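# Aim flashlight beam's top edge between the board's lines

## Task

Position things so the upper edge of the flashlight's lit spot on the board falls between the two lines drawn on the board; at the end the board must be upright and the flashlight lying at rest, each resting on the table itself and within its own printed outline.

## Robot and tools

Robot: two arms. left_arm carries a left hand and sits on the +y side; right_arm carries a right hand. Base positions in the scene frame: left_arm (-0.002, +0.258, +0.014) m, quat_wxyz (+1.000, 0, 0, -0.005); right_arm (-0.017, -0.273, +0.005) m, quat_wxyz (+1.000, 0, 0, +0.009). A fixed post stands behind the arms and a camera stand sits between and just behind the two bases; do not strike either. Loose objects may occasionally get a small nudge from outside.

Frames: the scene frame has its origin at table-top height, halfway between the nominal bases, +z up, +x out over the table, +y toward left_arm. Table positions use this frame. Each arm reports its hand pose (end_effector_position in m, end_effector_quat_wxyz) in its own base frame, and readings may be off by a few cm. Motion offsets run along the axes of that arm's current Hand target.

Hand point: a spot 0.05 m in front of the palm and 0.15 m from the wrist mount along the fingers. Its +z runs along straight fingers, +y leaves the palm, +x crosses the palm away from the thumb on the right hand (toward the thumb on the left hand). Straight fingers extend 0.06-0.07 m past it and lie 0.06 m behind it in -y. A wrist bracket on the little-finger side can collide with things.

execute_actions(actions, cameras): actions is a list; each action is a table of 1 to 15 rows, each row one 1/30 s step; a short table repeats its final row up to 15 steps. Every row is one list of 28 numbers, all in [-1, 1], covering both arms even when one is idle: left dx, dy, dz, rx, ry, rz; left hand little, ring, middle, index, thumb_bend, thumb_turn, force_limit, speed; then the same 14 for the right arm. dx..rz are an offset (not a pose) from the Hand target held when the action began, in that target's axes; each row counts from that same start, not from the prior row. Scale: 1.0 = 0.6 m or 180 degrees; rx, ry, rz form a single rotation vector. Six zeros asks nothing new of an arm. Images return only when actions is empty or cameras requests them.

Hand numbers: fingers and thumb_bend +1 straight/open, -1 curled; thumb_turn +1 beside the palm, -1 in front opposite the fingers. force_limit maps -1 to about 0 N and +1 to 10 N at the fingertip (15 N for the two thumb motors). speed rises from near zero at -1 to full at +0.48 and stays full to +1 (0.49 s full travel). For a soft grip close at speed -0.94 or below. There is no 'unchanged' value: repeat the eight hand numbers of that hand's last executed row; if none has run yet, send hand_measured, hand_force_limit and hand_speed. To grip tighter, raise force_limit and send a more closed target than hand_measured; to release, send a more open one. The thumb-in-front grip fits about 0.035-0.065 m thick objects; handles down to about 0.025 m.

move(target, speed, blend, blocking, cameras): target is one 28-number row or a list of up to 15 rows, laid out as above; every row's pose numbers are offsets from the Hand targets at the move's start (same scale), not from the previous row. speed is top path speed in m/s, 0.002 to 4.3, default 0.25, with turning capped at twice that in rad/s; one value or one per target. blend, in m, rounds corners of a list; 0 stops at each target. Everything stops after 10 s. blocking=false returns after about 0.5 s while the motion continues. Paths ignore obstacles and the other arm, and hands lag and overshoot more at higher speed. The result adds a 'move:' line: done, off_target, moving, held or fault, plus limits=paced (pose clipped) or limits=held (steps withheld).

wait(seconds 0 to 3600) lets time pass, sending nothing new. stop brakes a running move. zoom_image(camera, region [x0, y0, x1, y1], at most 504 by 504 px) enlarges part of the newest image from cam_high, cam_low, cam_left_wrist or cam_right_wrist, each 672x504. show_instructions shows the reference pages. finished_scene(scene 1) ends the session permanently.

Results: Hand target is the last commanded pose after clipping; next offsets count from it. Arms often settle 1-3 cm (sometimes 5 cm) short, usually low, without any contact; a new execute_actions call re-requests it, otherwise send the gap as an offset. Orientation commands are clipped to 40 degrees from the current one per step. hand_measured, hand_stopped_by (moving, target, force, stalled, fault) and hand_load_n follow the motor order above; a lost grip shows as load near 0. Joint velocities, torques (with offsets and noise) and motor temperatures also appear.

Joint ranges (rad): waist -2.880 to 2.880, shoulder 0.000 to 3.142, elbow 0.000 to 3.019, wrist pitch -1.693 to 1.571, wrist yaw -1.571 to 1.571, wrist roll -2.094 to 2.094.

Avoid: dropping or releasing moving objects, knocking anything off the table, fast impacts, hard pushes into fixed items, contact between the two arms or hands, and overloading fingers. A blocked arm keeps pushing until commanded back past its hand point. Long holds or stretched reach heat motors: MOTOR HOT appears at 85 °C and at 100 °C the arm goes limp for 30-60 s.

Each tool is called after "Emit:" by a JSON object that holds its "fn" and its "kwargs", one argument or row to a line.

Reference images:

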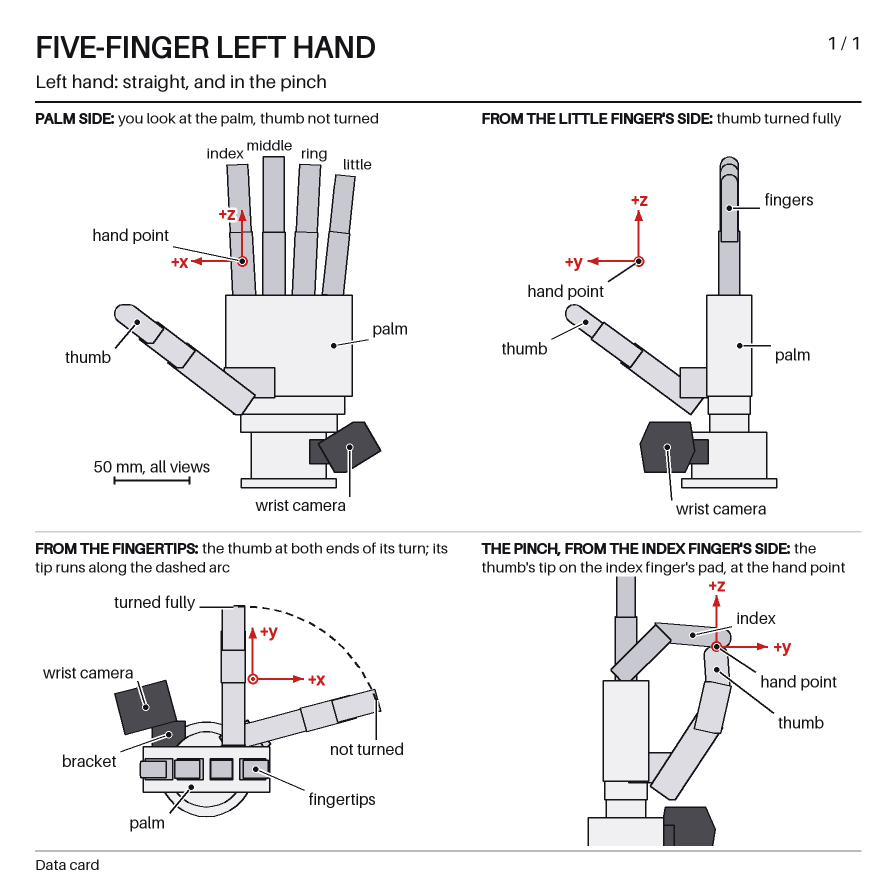

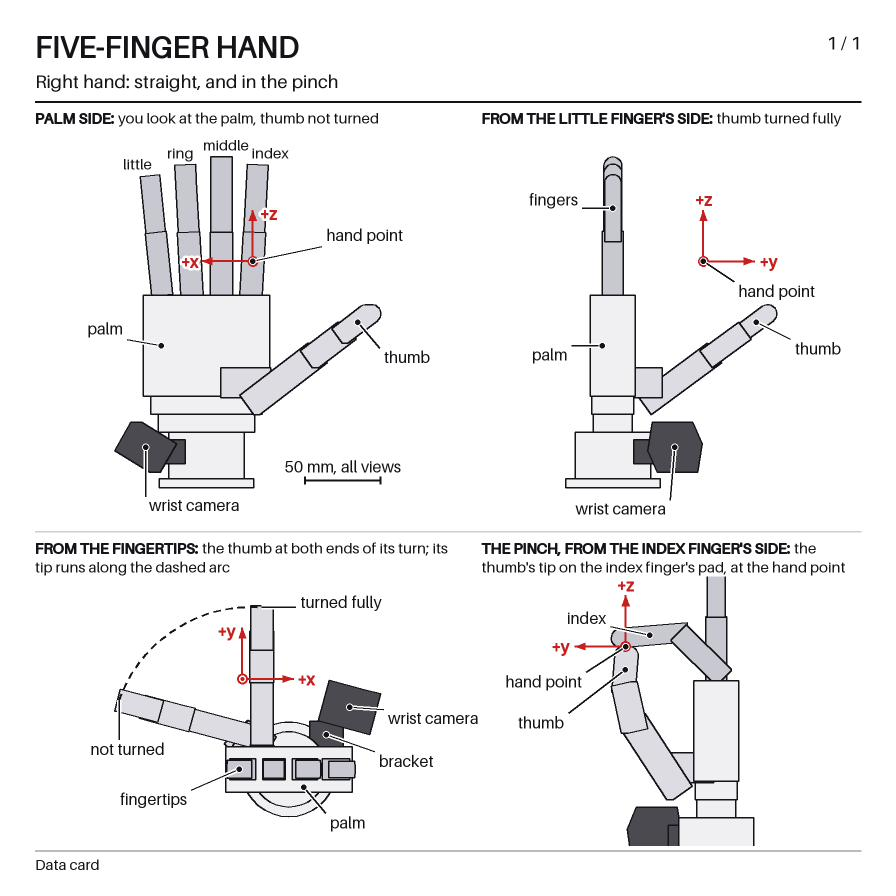

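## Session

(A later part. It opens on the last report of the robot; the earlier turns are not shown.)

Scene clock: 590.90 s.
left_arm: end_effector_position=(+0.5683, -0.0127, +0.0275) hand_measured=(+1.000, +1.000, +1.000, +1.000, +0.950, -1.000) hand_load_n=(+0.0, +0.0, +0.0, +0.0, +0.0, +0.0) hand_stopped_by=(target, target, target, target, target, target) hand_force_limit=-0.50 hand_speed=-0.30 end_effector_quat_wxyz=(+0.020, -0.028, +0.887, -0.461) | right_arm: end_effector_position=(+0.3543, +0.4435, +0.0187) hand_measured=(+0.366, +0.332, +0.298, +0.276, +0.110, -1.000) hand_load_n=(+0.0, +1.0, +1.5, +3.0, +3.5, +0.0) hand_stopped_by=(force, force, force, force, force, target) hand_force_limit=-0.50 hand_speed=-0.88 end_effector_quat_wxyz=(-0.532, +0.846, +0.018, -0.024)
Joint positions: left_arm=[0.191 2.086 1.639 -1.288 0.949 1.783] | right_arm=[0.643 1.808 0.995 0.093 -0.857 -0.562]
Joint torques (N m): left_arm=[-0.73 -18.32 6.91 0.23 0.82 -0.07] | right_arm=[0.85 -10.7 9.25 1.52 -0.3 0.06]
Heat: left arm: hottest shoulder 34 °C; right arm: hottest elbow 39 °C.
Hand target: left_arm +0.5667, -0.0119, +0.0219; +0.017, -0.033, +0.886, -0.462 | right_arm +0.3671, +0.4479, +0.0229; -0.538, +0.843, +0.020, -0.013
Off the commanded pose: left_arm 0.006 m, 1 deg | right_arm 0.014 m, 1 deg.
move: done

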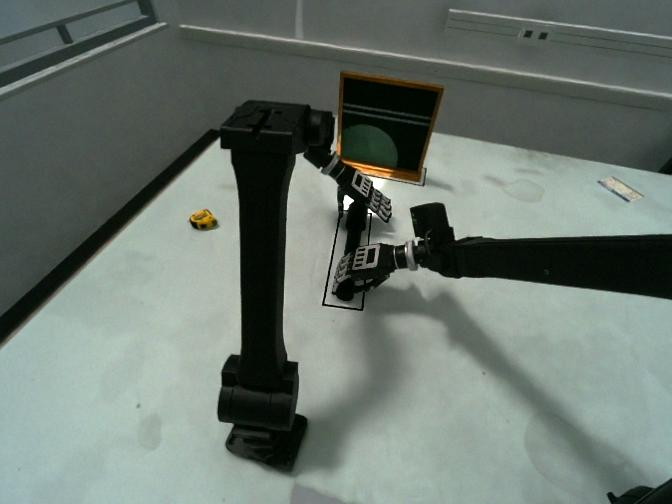

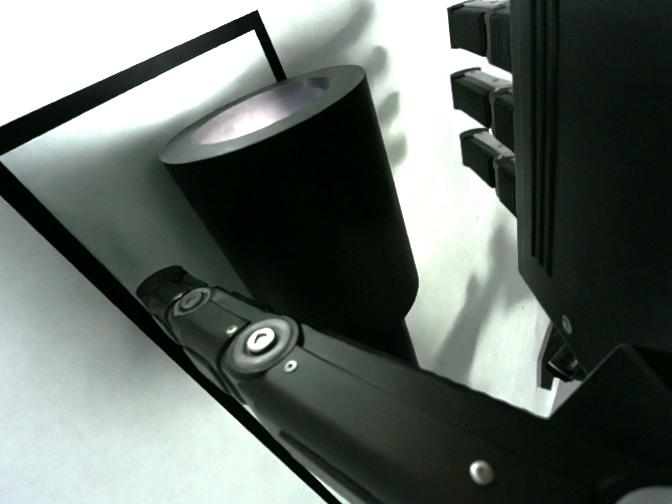

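Emit:
{"fn": "move", "kwargs": {
  "target": [0,0,0,0,0,0,1,-0.3,-0.3,-0.3,0.2,-1,-0.5,-0.88,0,0,0,0,0,0,-0.4,-0.4,-0.4,-0.4,-0.1,-1,-0.5,-0.88],
  "speed": 0.08,
  "cameras": ["cam_high","cam_low","cam_left_wrist"]
}}

Scene clock: 598.13 s.
left_arm: end_effector_position=(+0.5686, -0.0122, +0.0269) hand_measured=(+1.000, +0.222, +0.254, +0.288, +0.586, -1.000) hand_load_n=(-0.5, +2.5, +2.0, +1.0, +5.5, +0.5) hand_stopped_by=(target, force, force, force, force, target) hand_force_limit=-0.50 hand_speed=-0.88 end_effector_quat_wxyz=(+0.020, -0.028, +0.887, -0.460) | right_arm: end_effector_position=(+0.3543, +0.4435, +0.0187) hand_measured=(+0.366, +0.332, +0.298, +0.276, +0.110, -1.000) hand_load_n=(+0.0, +0.5, +2.0, +3.0, +3.0, +1.0) hand_stopped_by=(force, force, force, force, force, target) hand_force_limit=-0.50 hand_speed=-0.88 end_effector_quat_wxyz=(-0.532, +0.846, +0.018, -0.024)
Joint positions: left_arm=[0.191 2.086 1.639 -1.286 0.947 1.783] | right_arm=[0.643 1.808 0.995 0.093 -0.857 -0.562]
Joint torques (N m): left_arm=[-0.67 -18.37 6.74 0.24 0.89 -0.07] | right_arm=[0.97 -10.93 9.21 1.54 -0.3 0.08]
Heat: left arm: hottest shoulder 33 °C; right arm: hottest elbow 39 °C.
Hand target: left_arm +0.5667, -0.0119, +0.0218; +0.017, -0.033, +0.886, -0.462 | right_arm +0.3671, +0.4479, +0.0229; -0.538, +0.843, +0.020, -0.013
Off the commanded pose: left_arm 0.005 m, 1 deg | right_arm 0.014 m, 1 deg.
move: done

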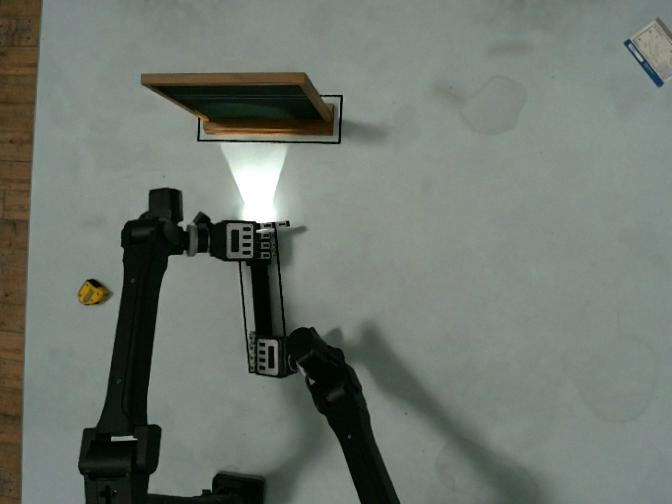

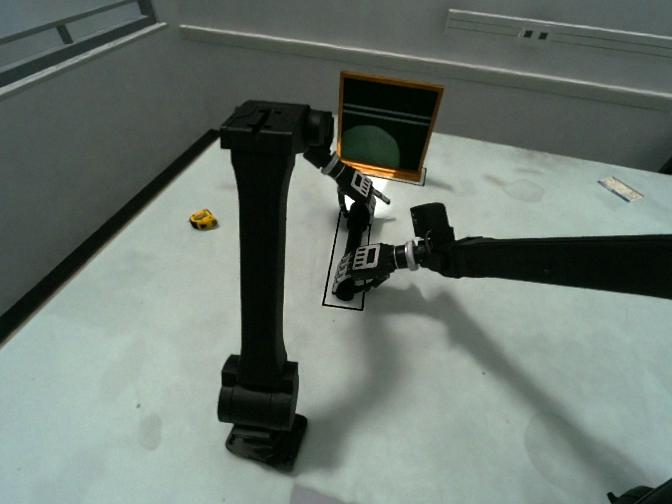

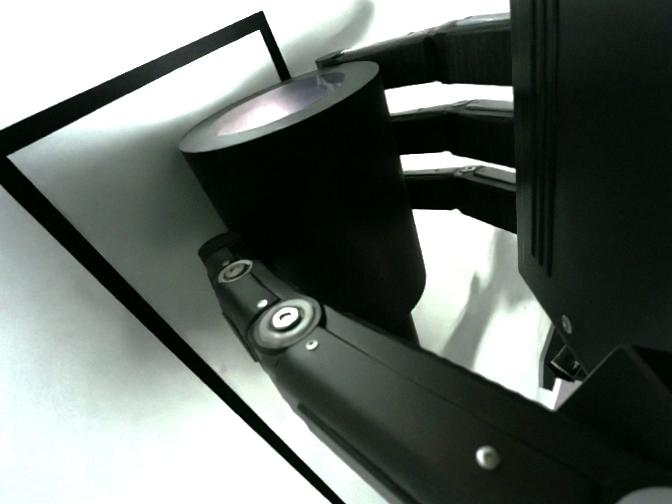

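Emit:
{"fn": "move", "kwargs": {
  "target": [0.035,0,0,0,0,0,1,-0.3,-0.3,-0.3,0.2,-1,-0.5,-0.88,0,0,0,0,0,0,-0.4,-0.4,-0.4,-0.4,-0.1,-1,-0.5,-0.88],
  "speed": 0.04,
  "cameras": ["cam_high","cam_low","cam_left_wrist"]
}}

Emit:
{"fn": "zoom_image", "kwargs": {
  "camera": "cam_low",
  "region": [300, 50, 460, 200]
}}

Scene clock: 604.20 s.
left_arm: end_effector_position=(+0.5610, -0.0144, +0.0232) hand_measured=(+1.000, +0.222, +0.254, +0.288, +0.586, -1.000) hand_load_n=(+0.0, +2.5, +1.5, +1.0, +6.0, -1.0) hand_stopped_by=(target, force, force, force, force, target) hand_force_limit=-0.50 hand_speed=-0.88 end_effector_quat_wxyz=(+0.033, -0.016, +0.887, -0.461) | right_arm: end_effector_position=(+0.3537, +0.4436, +0.0190) hand_measured=(+0.366, +0.332, +0.298, +0.276, +0.110, -1.000) hand_load_n=(+0.0, +0.0, +1.5, +3.0, +3.0, +1.5) hand_stopped_by=(force, force, force, force, force, target) hand_force_limit=-0.50 hand_speed=-0.88 end_effector_quat_wxyz=(-0.533, +0.845, +0.019, -0.026)
Joint positions: left_arm=[0.191 2.058 1.582 -1.238 0.953 1.8] | right_arm=[0.643 1.808 0.995 0.093 -0.861 -0.562]
Joint torques (N m): left_arm=[-0.38 -19.78 4.88 -0.5 0.64 -0.16] | right_arm=[0.91 -10.75 9.17 1.5 -0.18 0.07]
Heat: left arm: hottest shoulder 33 °C; right arm: hottest elbow 39 °C.
Hand target: left_arm +0.5459, -0.0135, +0.0220; +0.017, -0.033, +0.886, -0.462 | right_arm +0.3671, +0.4479, +0.0229; -0.538, +0.843, +0.020, -0.013
Off the commanded pose: left_arm 0.015 m, 3 deg | right_arm 0.015 m, 2 deg.
move: off_target (left_arm)

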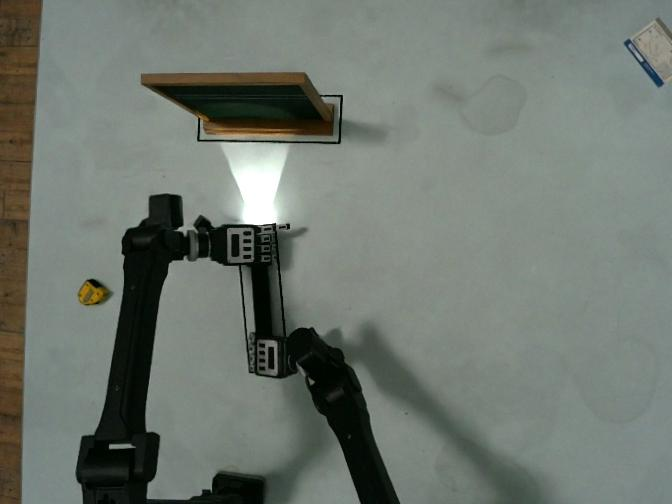

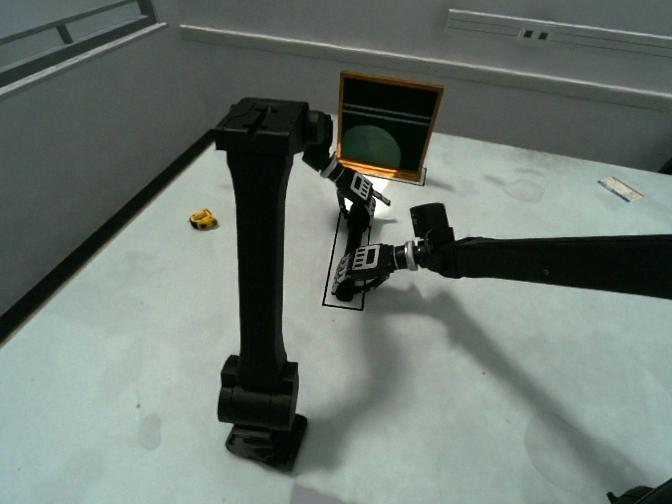

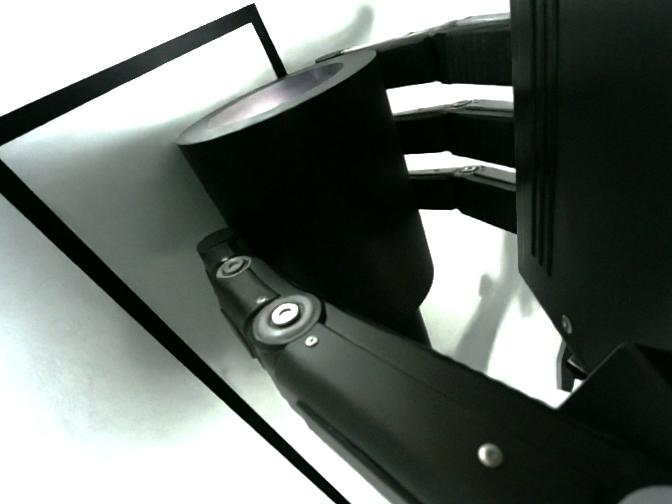

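Scaled by 3.150 from the camera's image (finer frame: 960x720).

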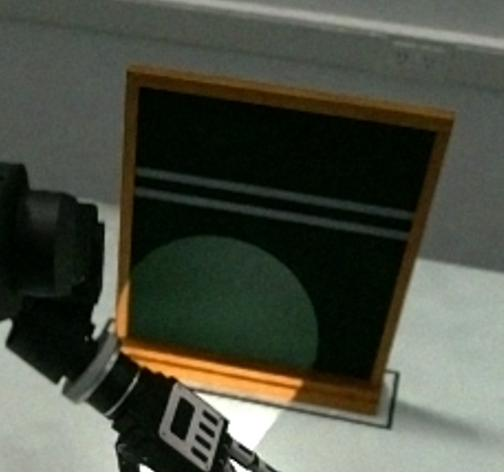

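Emit:
{"fn": "zoom_image", "kwargs": {
  "camera": "cam_high",
  "region": [200, 200, 320, 390]
}}

Scaled by 2.653 from the camera's image (finer frame: 960x720).

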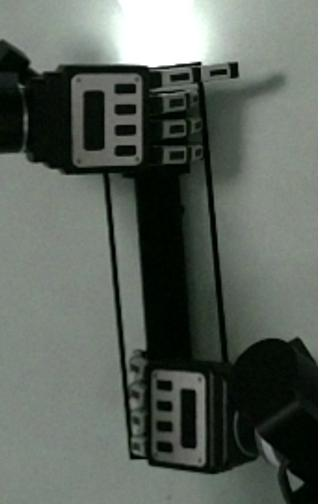

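Emit:
{"fn": "move", "kwargs": {
  "target": [0.0,0,0,0,0,0,1,-0.5,-0.5,-0.5,0,-1,0.1,-0.8,0,0,0,0,0,0,-0.6,-0.6,-0.6,-0.6,-0.3,-1,0.1,-0.8],
  "speed": 0.04,
  "cameras": ["cam_low","cam_left_wrist"]
}}

Scene clock: 628.20 s.
left_arm: end_effector_position=(+0.5590, -0.0160, +0.0233) hand_measured=(+1.000, +0.152, +0.186, +0.200, +0.586, -1.000) hand_load_n=(+0.0, +5.5, +5.0, +7.5, +16.0, +0.0) hand_stopped_by=(target, force, force, force, force, target) hand_force_limit=0.10 hand_speed=-0.80 end_effector_quat_wxyz=(+0.032, -0.017, +0.885, -0.464) | right_arm: end_effector_position=(+0.3519, +0.4446, +0.0195) hand_measured=(+0.258, +0.264, +0.246, +0.244, +0.078, -1.000) hand_load_n=(+6.0, +4.5, +5.0, +4.0, +9.0, +2.5) hand_stopped_by=(force, force, force, force, force, target) hand_force_limit=0.10 hand_speed=-0.80 end_effector_quat_wxyz=(-0.534, +0.845, +0.021, -0.028)
Joint positions: left_arm=[0.191 2.056 1.575 -1.238 0.961 1.8] | right_arm=[0.645 1.808 0.995 0.093 -0.866 -0.562]
Joint torques (N m): left_arm=[-0.5 -19.37 5.37 -0.51 0.34 -0.16] | right_arm=[0.79 -10.52 9.17 1.51 0 0.07]
Heat: left arm: hottest shoulder 32 °C; right arm: hottest elbow 39 °C.
Hand target: left_arm +0.5457, -0.0135, +0.0218; +0.017, -0.033, +0.886, -0.462 | right_arm +0.3671, +0.4480, +0.0229; -0.538, +0.843, +0.020, -0.013
Off the commanded pose: left_arm 0.013 m, 2 deg | right_arm 0.016 m, 2 deg.
move: done

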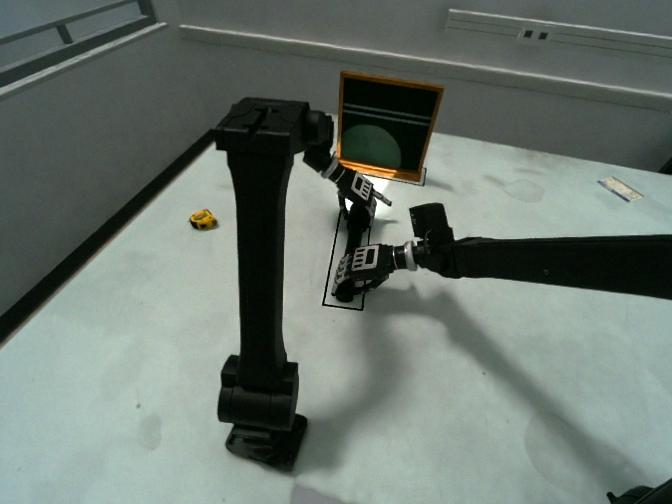

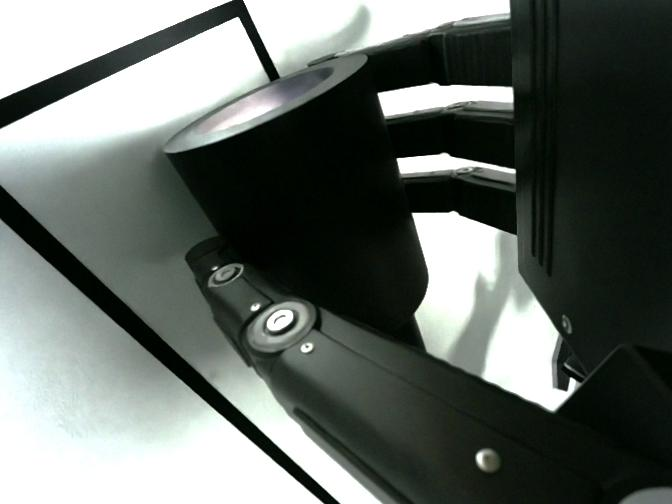

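Emit:
{"fn": "move", "kwargs": {
  "target": [0.035,0,0,0,0,0,1,-0.5,-0.5,-0.5,0,-1,0.1,-0.8,0,0,0,0,0,0,-0.6,-0.6,-0.6,-0.6,-0.3,-1,0.1,-0.8],
  "speed": 0.04,
  "cameras": ["cam_high","cam_low","cam_left_wrist"]
}}

Emit:
{"fn": "zoom_image", "kwargs": {
  "camera": "cam_low",
  "region": [300, 50, 460, 200]
}}

Emit:
{"fn": "zoom_image", "kwargs": {
  "camera": "cam_high",
  "region": [200, 200, 320, 390]
}}

Scene clock: 635.90 s.
left_arm: end_effector_position=(+0.5467, -0.0180, +0.0223) hand_measured=(+1.000, +0.152, +0.186, +0.200, +0.586, -1.000) hand_load_n=(+0.0, +6.0, +4.5, +5.5, +16.5, -1.5) hand_stopped_by=(target, force, force, force, force, target) hand_force_limit=0.10 hand_speed=-0.80 end_effector_quat_wxyz=(+0.041, -0.007, +0.886, -0.463) | right_arm: end_effector_position=(+0.3435, +0.4497, +0.0209) hand_measured=(+0.258, +0.264, +0.246, +0.244, +0.078, -1.000) hand_load_n=(+1.5, +1.5, +3.5, +4.5, +7.0, +2.5) hand_stopped_by=(force, force, force, force, force, target) hand_force_limit=0.10 hand_speed=-0.80 end_effector_quat_wxyz=(-0.536, +0.843, +0.025, -0.038)
Joint positions: left_arm=[0.191 2.018 1.511 -1.201 0.959 1.818] | right_arm=[0.658 1.808 0.995 0.093 -0.878 -0.552]
Joint torques (N m): left_arm=[0.03 -19.6 4.36 -0.98 0.37 -0.26] | right_arm=[-0.44 -10.75 9.07 1.5 0.41 -0.03]
Heat: left arm: hottest shoulder 33 °C; right arm: hottest elbow 39 °C.
Hand target: left_arm +0.5248, -0.0151, +0.0219; +0.017, -0.033, +0.886, -0.462 | right_arm +0.3671, +0.4479, +0.0230; -0.538, +0.843, +0.020, -0.013
Off the commanded pose: left_arm 0.022 m, 4 deg | right_arm 0.024 m, 3 deg.
move: off_target (left_arm)

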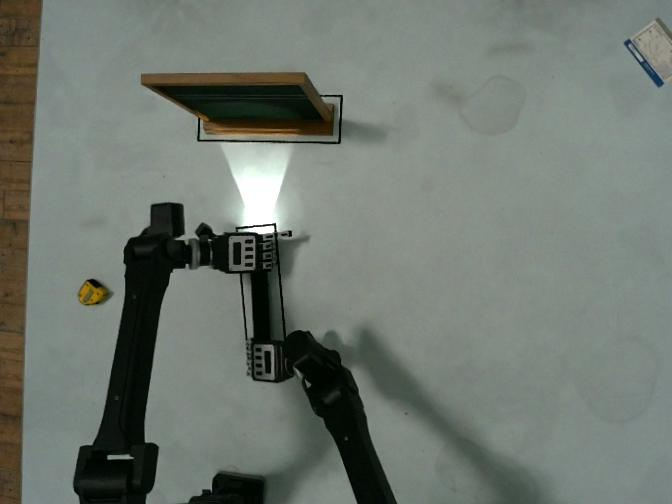

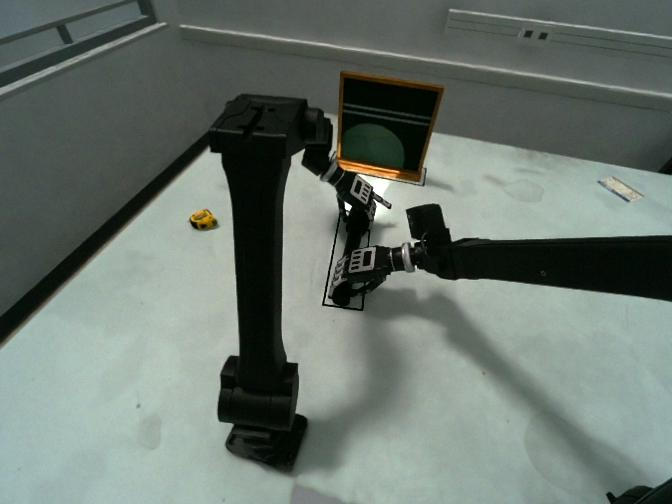

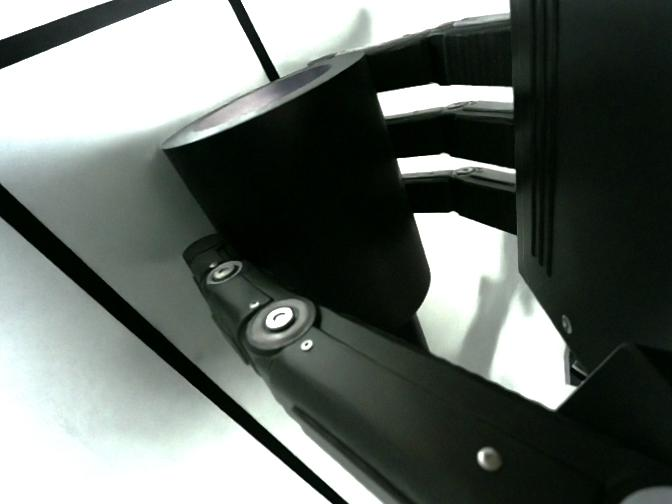

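Scaled by 3.150 from the camera's image (finer frame: 960x720).

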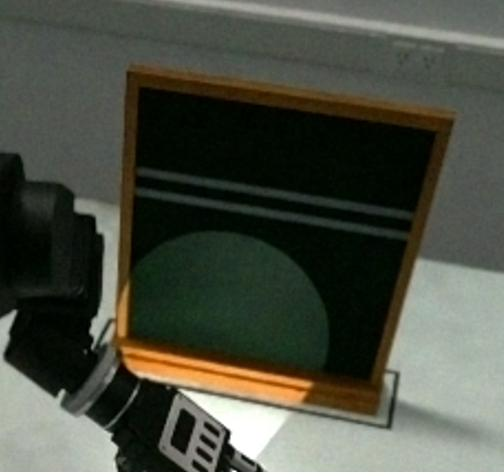

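Scaled by 2.653 from the camera's image (finer frame: 960x720).

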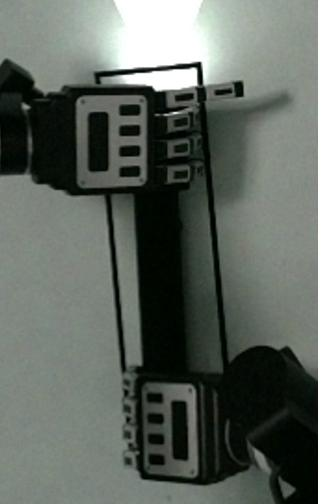

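Emit:
{"fn": "move", "kwargs": {
  "target": [-0.07,0,0,0,0,0,1,-0.5,-0.5,-0.5,0,-1,0.1,-0.8,-0.045,0,0,0,0,0,-0.6,-0.6,-0.6,-0.6,-0.3,-1,0.1,-0.8],
  "speed": 0.04,
  "cameras": ["cam_high","cam_low","cam_left_wrist"]
}}

Emit:
{"fn": "zoom_image", "kwargs": {
  "camera": "cam_low",
  "region": [300, 50, 460, 200]
}}

Emit:
{"fn": "zoom_image", "kwargs": {
  "camera": "cam_high",
  "region": [200, 200, 320, 390]
}}

Scene clock: 646.67 s.
left_arm: end_effector_position=(+0.5518, -0.0165, +0.0237) hand_measured=(+1.000, +0.152, +0.186, +0.200, +0.586, -1.000) hand_load_n=(+0.0, +5.5, +4.0, +5.5, +16.0, -1.0) hand_stopped_by=(target, force, force, force, force, target) hand_force_limit=0.10 hand_speed=-0.80 end_effector_quat_wxyz=(+0.013, -0.031, +0.885, -0.465) | right_arm: end_effector_position=(+0.3406, +0.4493, +0.0205) hand_measured=(+0.258, +0.264, +0.246, +0.244, +0.078, -1.000) hand_load_n=(+3.0, +3.0, +4.5, +4.0, +6.0, +0.0) hand_stopped_by=(force, force, force, force, force, target) hand_force_limit=0.10 hand_speed=-0.80 end_effector_quat_wxyz=(-0.538, +0.842, +0.024, -0.019)
Joint positions: left_arm=[0.191 2.063 1.583 -1.276 0.955 1.788] | right_arm=[0.669 1.79 0.959 0.147 -0.842 -0.54]
Joint torques (N m): left_arm=[-0.73 -15.97 10.61 -0.14 0.61 -0.11] | right_arm=[1.32 -11.93 6.42 1.47 0.04 0.15]
Heat: left arm: hottest shoulder 34 °C; right arm: hottest elbow 39 °C.
Hand target: left_arm +0.5668, -0.0120, +0.0219; +0.017, -0.033, +0.886, -0.462 | right_arm +0.3402, +0.4467, +0.0230; -0.538, +0.843, +0.020, -0.013
Off the commanded pose: left_arm 0.016 m, 1 deg | right_arm 0.004 m, 1 deg.
move: off_target (left_arm)

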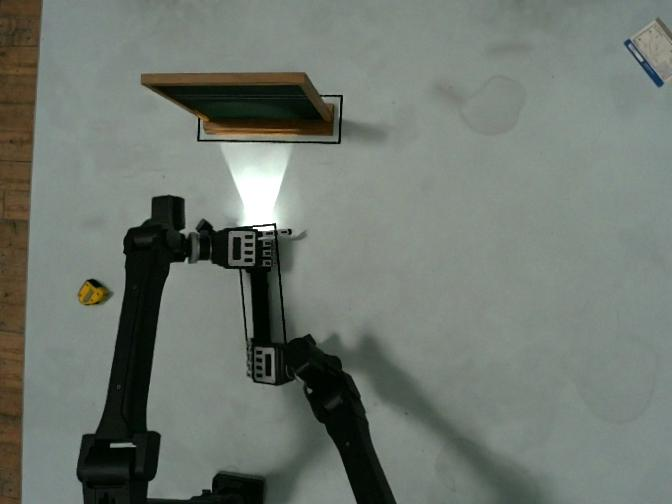

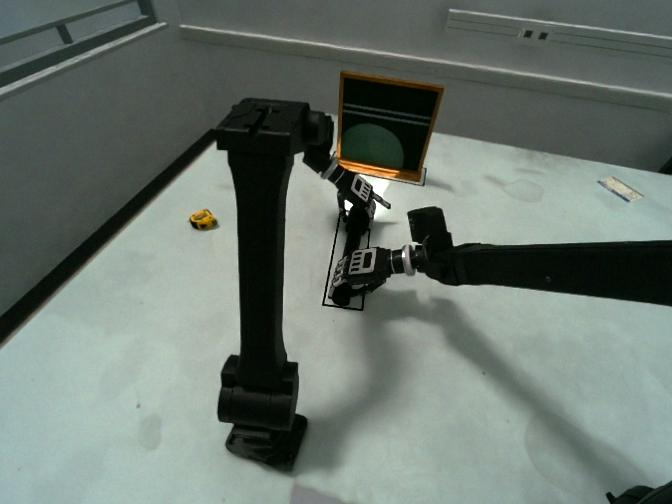

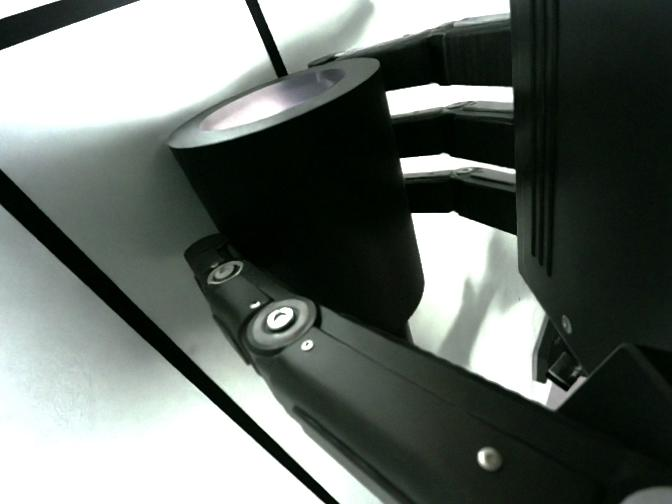

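Scaled by 3.150 from the camera's image (finer frame: 960x720).

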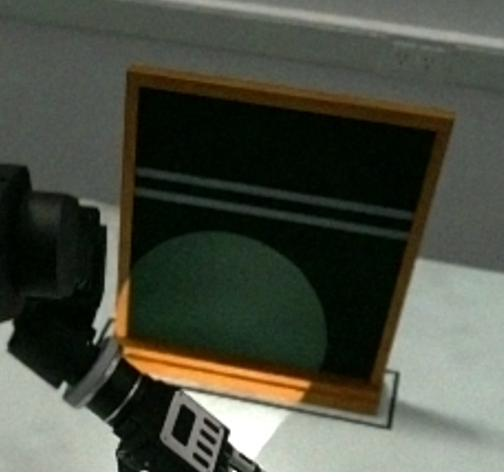

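Scaled by 2.653 from the camera's image (finer frame: 960x720).

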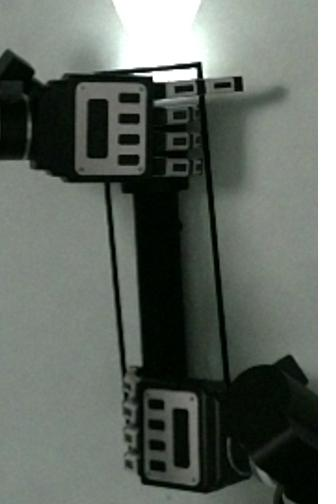

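Emit:
{"fn": "move", "kwargs": {
  "target": [0,0,0,0.09,0,0,1,-0.5,-0.5,-0.5,0,-1,0.1,-0.8,0,0,0,0,0,0,-0.6,-0.6,-0.6,-0.6,-0.3,-1,0.1,-0.8],
  "speed": 0.1,
  "cameras": ["cam_high","cam_low","cam_left_wrist"]
}}

Emit:
{"fn": "zoom_image", "kwargs": {
  "camera": "cam_low",
  "region": [300, 50, 460, 200]
}}

Emit:
{"fn": "zoom_image", "kwargs": {
  "camera": "cam_high",
  "region": [200, 200, 320, 390]
}}

Scene clock: 661.00 s.
left_arm: end_effector_position=(+0.5505, -0.0202, +0.0180) hand_measured=(+1.000, +0.152, +0.186, +0.200, +0.586, -1.000) hand_load_n=(+0.0, +4.0, +1.0, +1.5, +8.5, +1.0) hand_stopped_by=(target, force, force, force, force, target) hand_force_limit=0.10 hand_speed=-0.80 end_effector_quat_wxyz=(+0.006, -0.039, +0.814, -0.580) | right_arm: end_effector_position=(+0.3403, +0.4490, +0.0209) hand_measured=(+0.258, +0.264, +0.246, +0.244, +0.078, -1.000) hand_load_n=(+2.5, +2.5, +4.0, +3.5, +6.5, +0.0) hand_stopped_by=(force, force, force, force, force, target) hand_force_limit=0.10 hand_speed=-0.80 end_effector_quat_wxyz=(-0.538, +0.842, +0.024, -0.018)
Joint positions: left_arm=[0.249 2.199 1.663 -1.536 1.189 2.068] | right_arm=[0.669 1.788 0.958 0.147 -0.842 -0.54]
Joint torques (N m): left_arm=[-0.21 -17.96 10.07 -0.57 1.05 0.08] | right_arm=[1.61 -12.22 6.5 1.46 0.04 0.15]
Heat: left arm: hottest shoulder 33 °C; right arm: hottest elbow 38 °C.
Hand target: left_arm +0.5668, -0.0119, +0.0219; +0.022, -0.030, +0.812, -0.582 | right_arm +0.3402, +0.4466, +0.0229; -0.538, +0.843, +0.020, -0.014
Off the commanded pose: left_arm 0.019 m, 2 deg | right_arm 0.003 m, 1 deg.
joint sent to its limit (left arm) — joint 6 (wrist roll), upper limit. The joint targets still meet the commanded pose.
move: off_target (left_arm)

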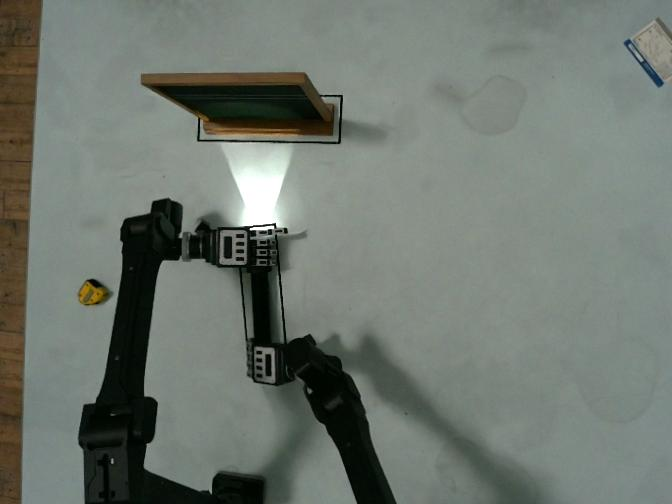

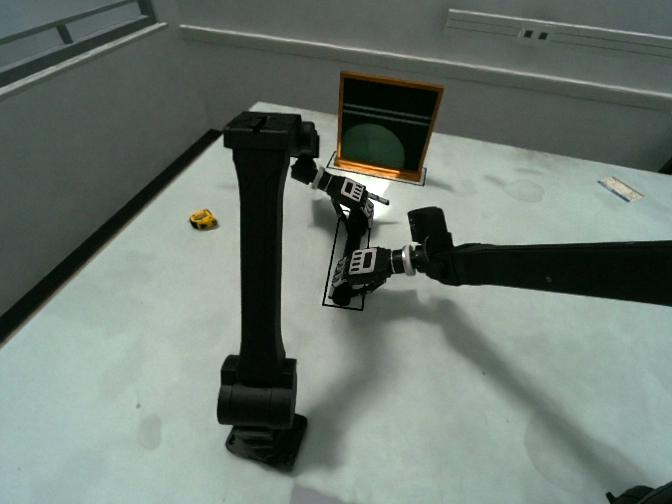

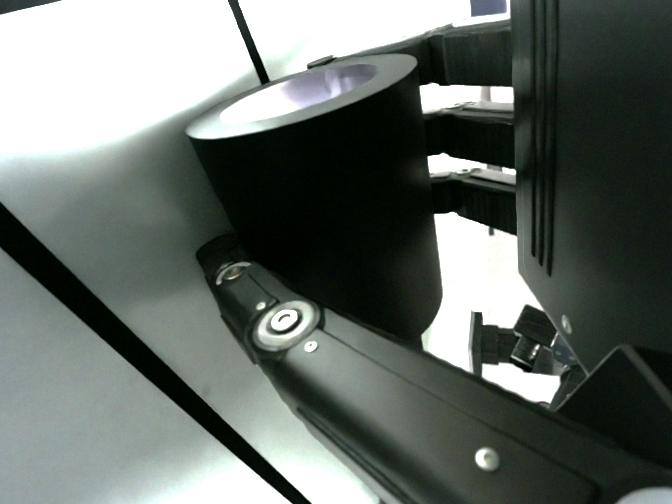

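Scaled by 3.150 from the camera's image (finer frame: 960x720).

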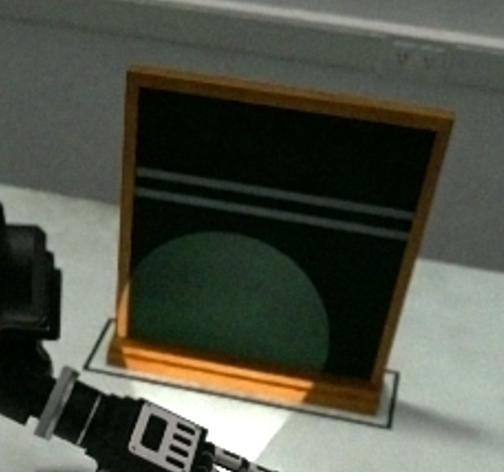

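Scaled by 2.653 from the camera's image (finer frame: 960x720).

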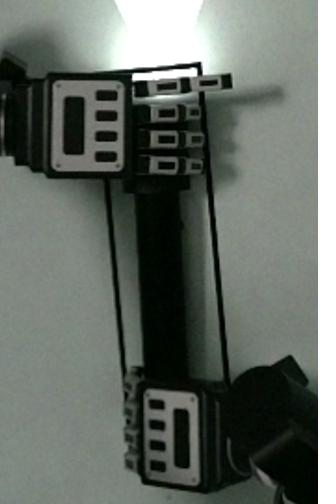

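Emit:
{"fn": "move", "kwargs": {
  "target": [0,0,0,-0.17,0,0,1,-0.5,-0.5,-0.5,0,-1,0.1,-0.8,0,0,0,0,0,0,-0.6,-0.6,-0.6,-0.6,-0.3,-1,0.1,-0.8],
  "speed": 0.1,
  "cameras": ["cam_high","cam_low","cam_left_wrist"]
}}

Emit:
{"fn": "zoom_image", "kwargs": {
  "camera": "cam_low",
  "region": [300, 50, 460, 200]
}}

Emit:
{"fn": "zoom_image", "kwargs": {
  "camera": "cam_high",
  "region": [200, 200, 320, 390]
}}

Scene clock: 673.70 s.
left_arm: end_effector_position=(+0.5646, -0.0195, +0.0176) hand_measured=(+1.000, +0.152, +0.186, +0.200, +0.582, -1.000) hand_load_n=(+0.0, +0.5, +2.0, +3.0, +4.5, +1.0) hand_stopped_by=(target, force, force, force, force, target) hand_force_limit=0.10 hand_speed=-0.80 end_effector_quat_wxyz=(+0.001, -0.036, +0.933, -0.359) | right_arm: end_effector_position=(+0.3393, +0.4481, +0.0233) hand_measured=(+0.258, +0.264, +0.246, +0.244, +0.078, -1.000) hand_load_n=(+0.0, +0.0, +2.0, +1.0, +2.0, +0.5) hand_stopped_by=(force, force, force, force, force, target) hand_force_limit=0.10 hand_speed=-0.80 end_effector_quat_wxyz=(-0.539, +0.842, +0.024, -0.017)
Joint positions: left_arm=[0.115 2.048 1.614 -1.203 0.732 1.633] | right_arm=[0.669 1.78 0.953 0.147 -0.841 -0.538]
Joint torques (N m): left_arm=[-0.44 -20.13 6.76 0.73 -0.29 -0.03] | right_arm=[1.67 -11.4 6.93 1.47 -0.01 0.12]
Heat: left arm: hottest shoulder 33 °C; right arm: hottest elbow 37 °C.
Hand target: left_arm +0.5667, -0.0120, +0.0219; +0.013, -0.035, +0.937, -0.347 | right_arm +0.3403, +0.4466, +0.0231; -0.538, +0.843, +0.020, -0.013
Off the commanded pose: left_arm 0.009 m, 2 deg | right_arm 0.002 m, 1 deg.
move: done

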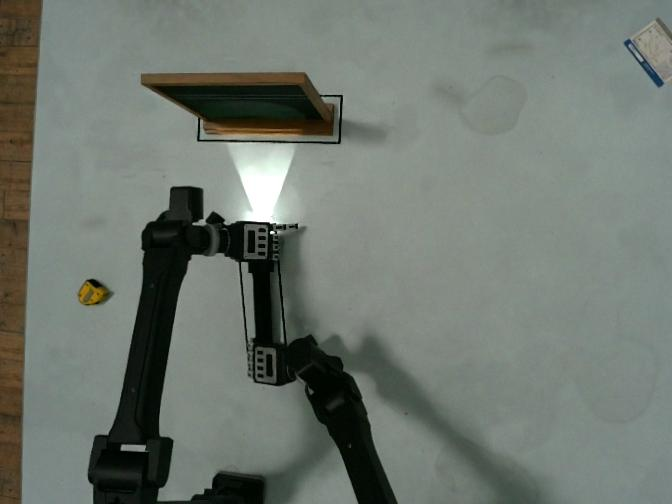

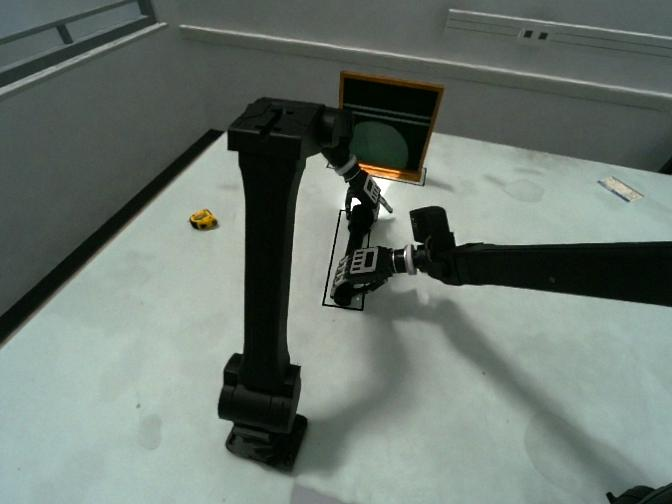

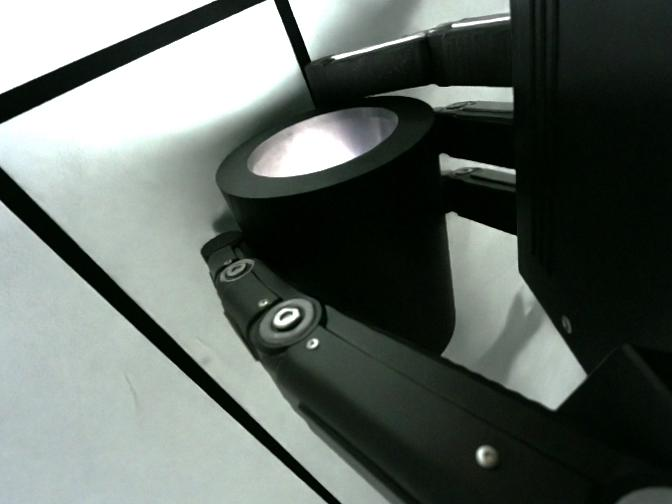

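Scaled by 3.150 from the camera's image (finer frame: 960x720).

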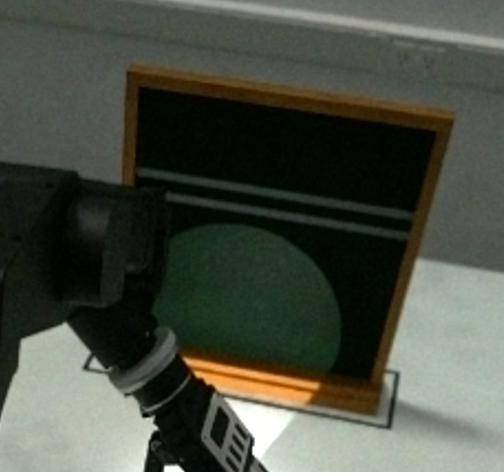

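Scaled by 2.653 from the camera's image (finer frame: 960x720).

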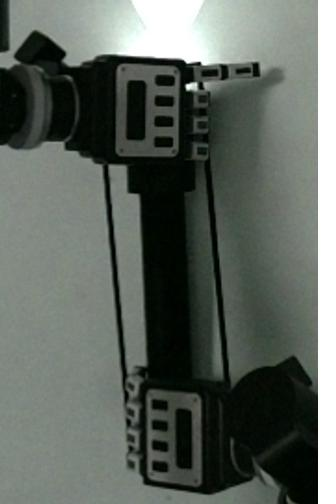

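Emit:
{"fn": "move", "kwargs": {
  "target": [0,0,0,0.06,0,0,1,-0.5,-0.5,-0.5,0,-1,0.1,-0.8,0,0,0,0,0,0,-0.6,-0.6,-0.6,-0.6,-0.3,-1,0.1,-0.8],
  "speed": 0.05,
  "cameras": ["cam_high","cam_low","cam_left_wrist"]
}}

Emit:
{"fn": "zoom_image", "kwargs": {
  "camera": "cam_low",
  "region": [300, 50, 460, 200]
}}

Emit:
{"fn": "zoom_image", "kwargs": {
  "camera": "cam_high",
  "region": [200, 200, 320, 390]
}}

Scene clock: 695.37 s.
left_arm: end_effector_position=(+0.5628, -0.0189, +0.0155) hand_measured=(+1.000, +0.152, +0.184, +0.200, +0.582, -1.000) hand_load_n=(+0.0, +1.5, +0.5, +2.5, +5.0, +0.5) hand_stopped_by=(target, force, force, force, force, target) hand_force_limit=0.10 hand_speed=-0.80 end_effector_quat_wxyz=(+0.008, -0.033, +0.902, -0.430) | right_arm: end_effector_position=(+0.3401, +0.4484, +0.0233) hand_measured=(+0.258, +0.264, +0.246, +0.244, +0.076, -1.000) hand_load_n=(+0.5, +1.0, +2.5, +1.5, +0.0, +0.0) hand_stopped_by=(force, force, force, force, force, target) hand_force_limit=0.10 hand_speed=-0.80 end_effector_quat_wxyz=(-0.538, +0.842, +0.023, -0.015)
Joint positions: left_arm=[0.163 2.076 1.609 -1.235 0.883 1.721] | right_arm=[0.669 1.78 0.953 0.15 -0.836 -0.537]
Joint torques (N m): left_arm=[0.21 -19.02 8.18 -0.43 1.05 0.12] | right_arm=[1.32 -11.22 6.94 1.37 -0.14 0.11]
Heat: left arm: hottest shoulder 32 °C; right arm: hottest elbow 36 °C.
Hand target: left_arm +0.5668, -0.0120, +0.0219; +0.016, -0.033, +0.900, -0.434 | right_arm +0.3402, +0.4467, +0.0231; -0.538, +0.843, +0.020, -0.013
Off the commanded pose: left_arm 0.010 m, 1 deg | right_arm 0.002 m, 0 deg.
move: done

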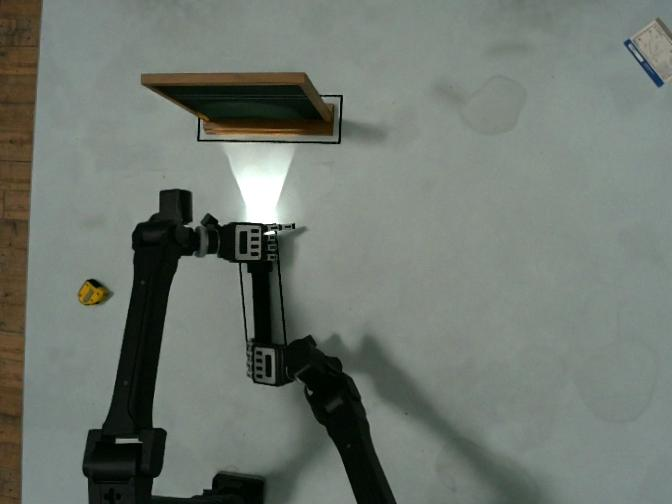

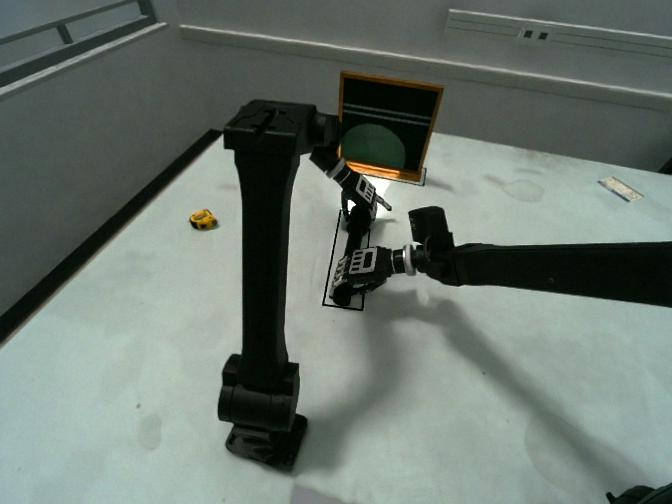

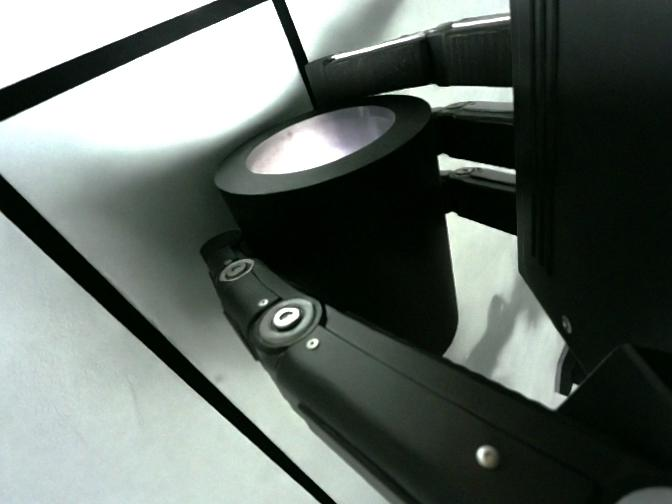

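Scaled by 3.150 from the camera's image (finer frame: 960x720).

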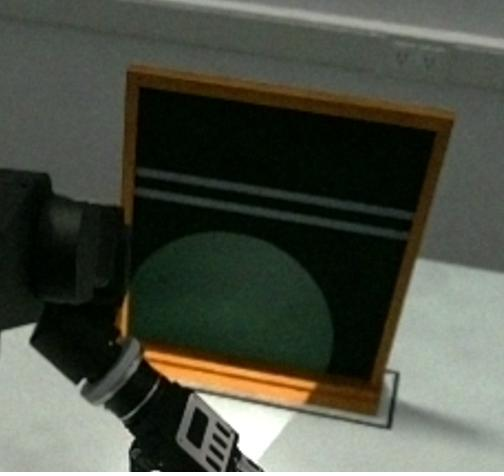

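Scaled by 2.653 from the camera's image (finer frame: 960x720).

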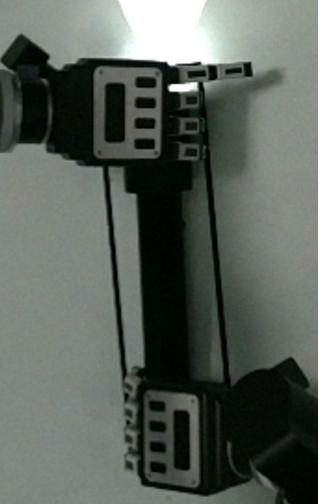

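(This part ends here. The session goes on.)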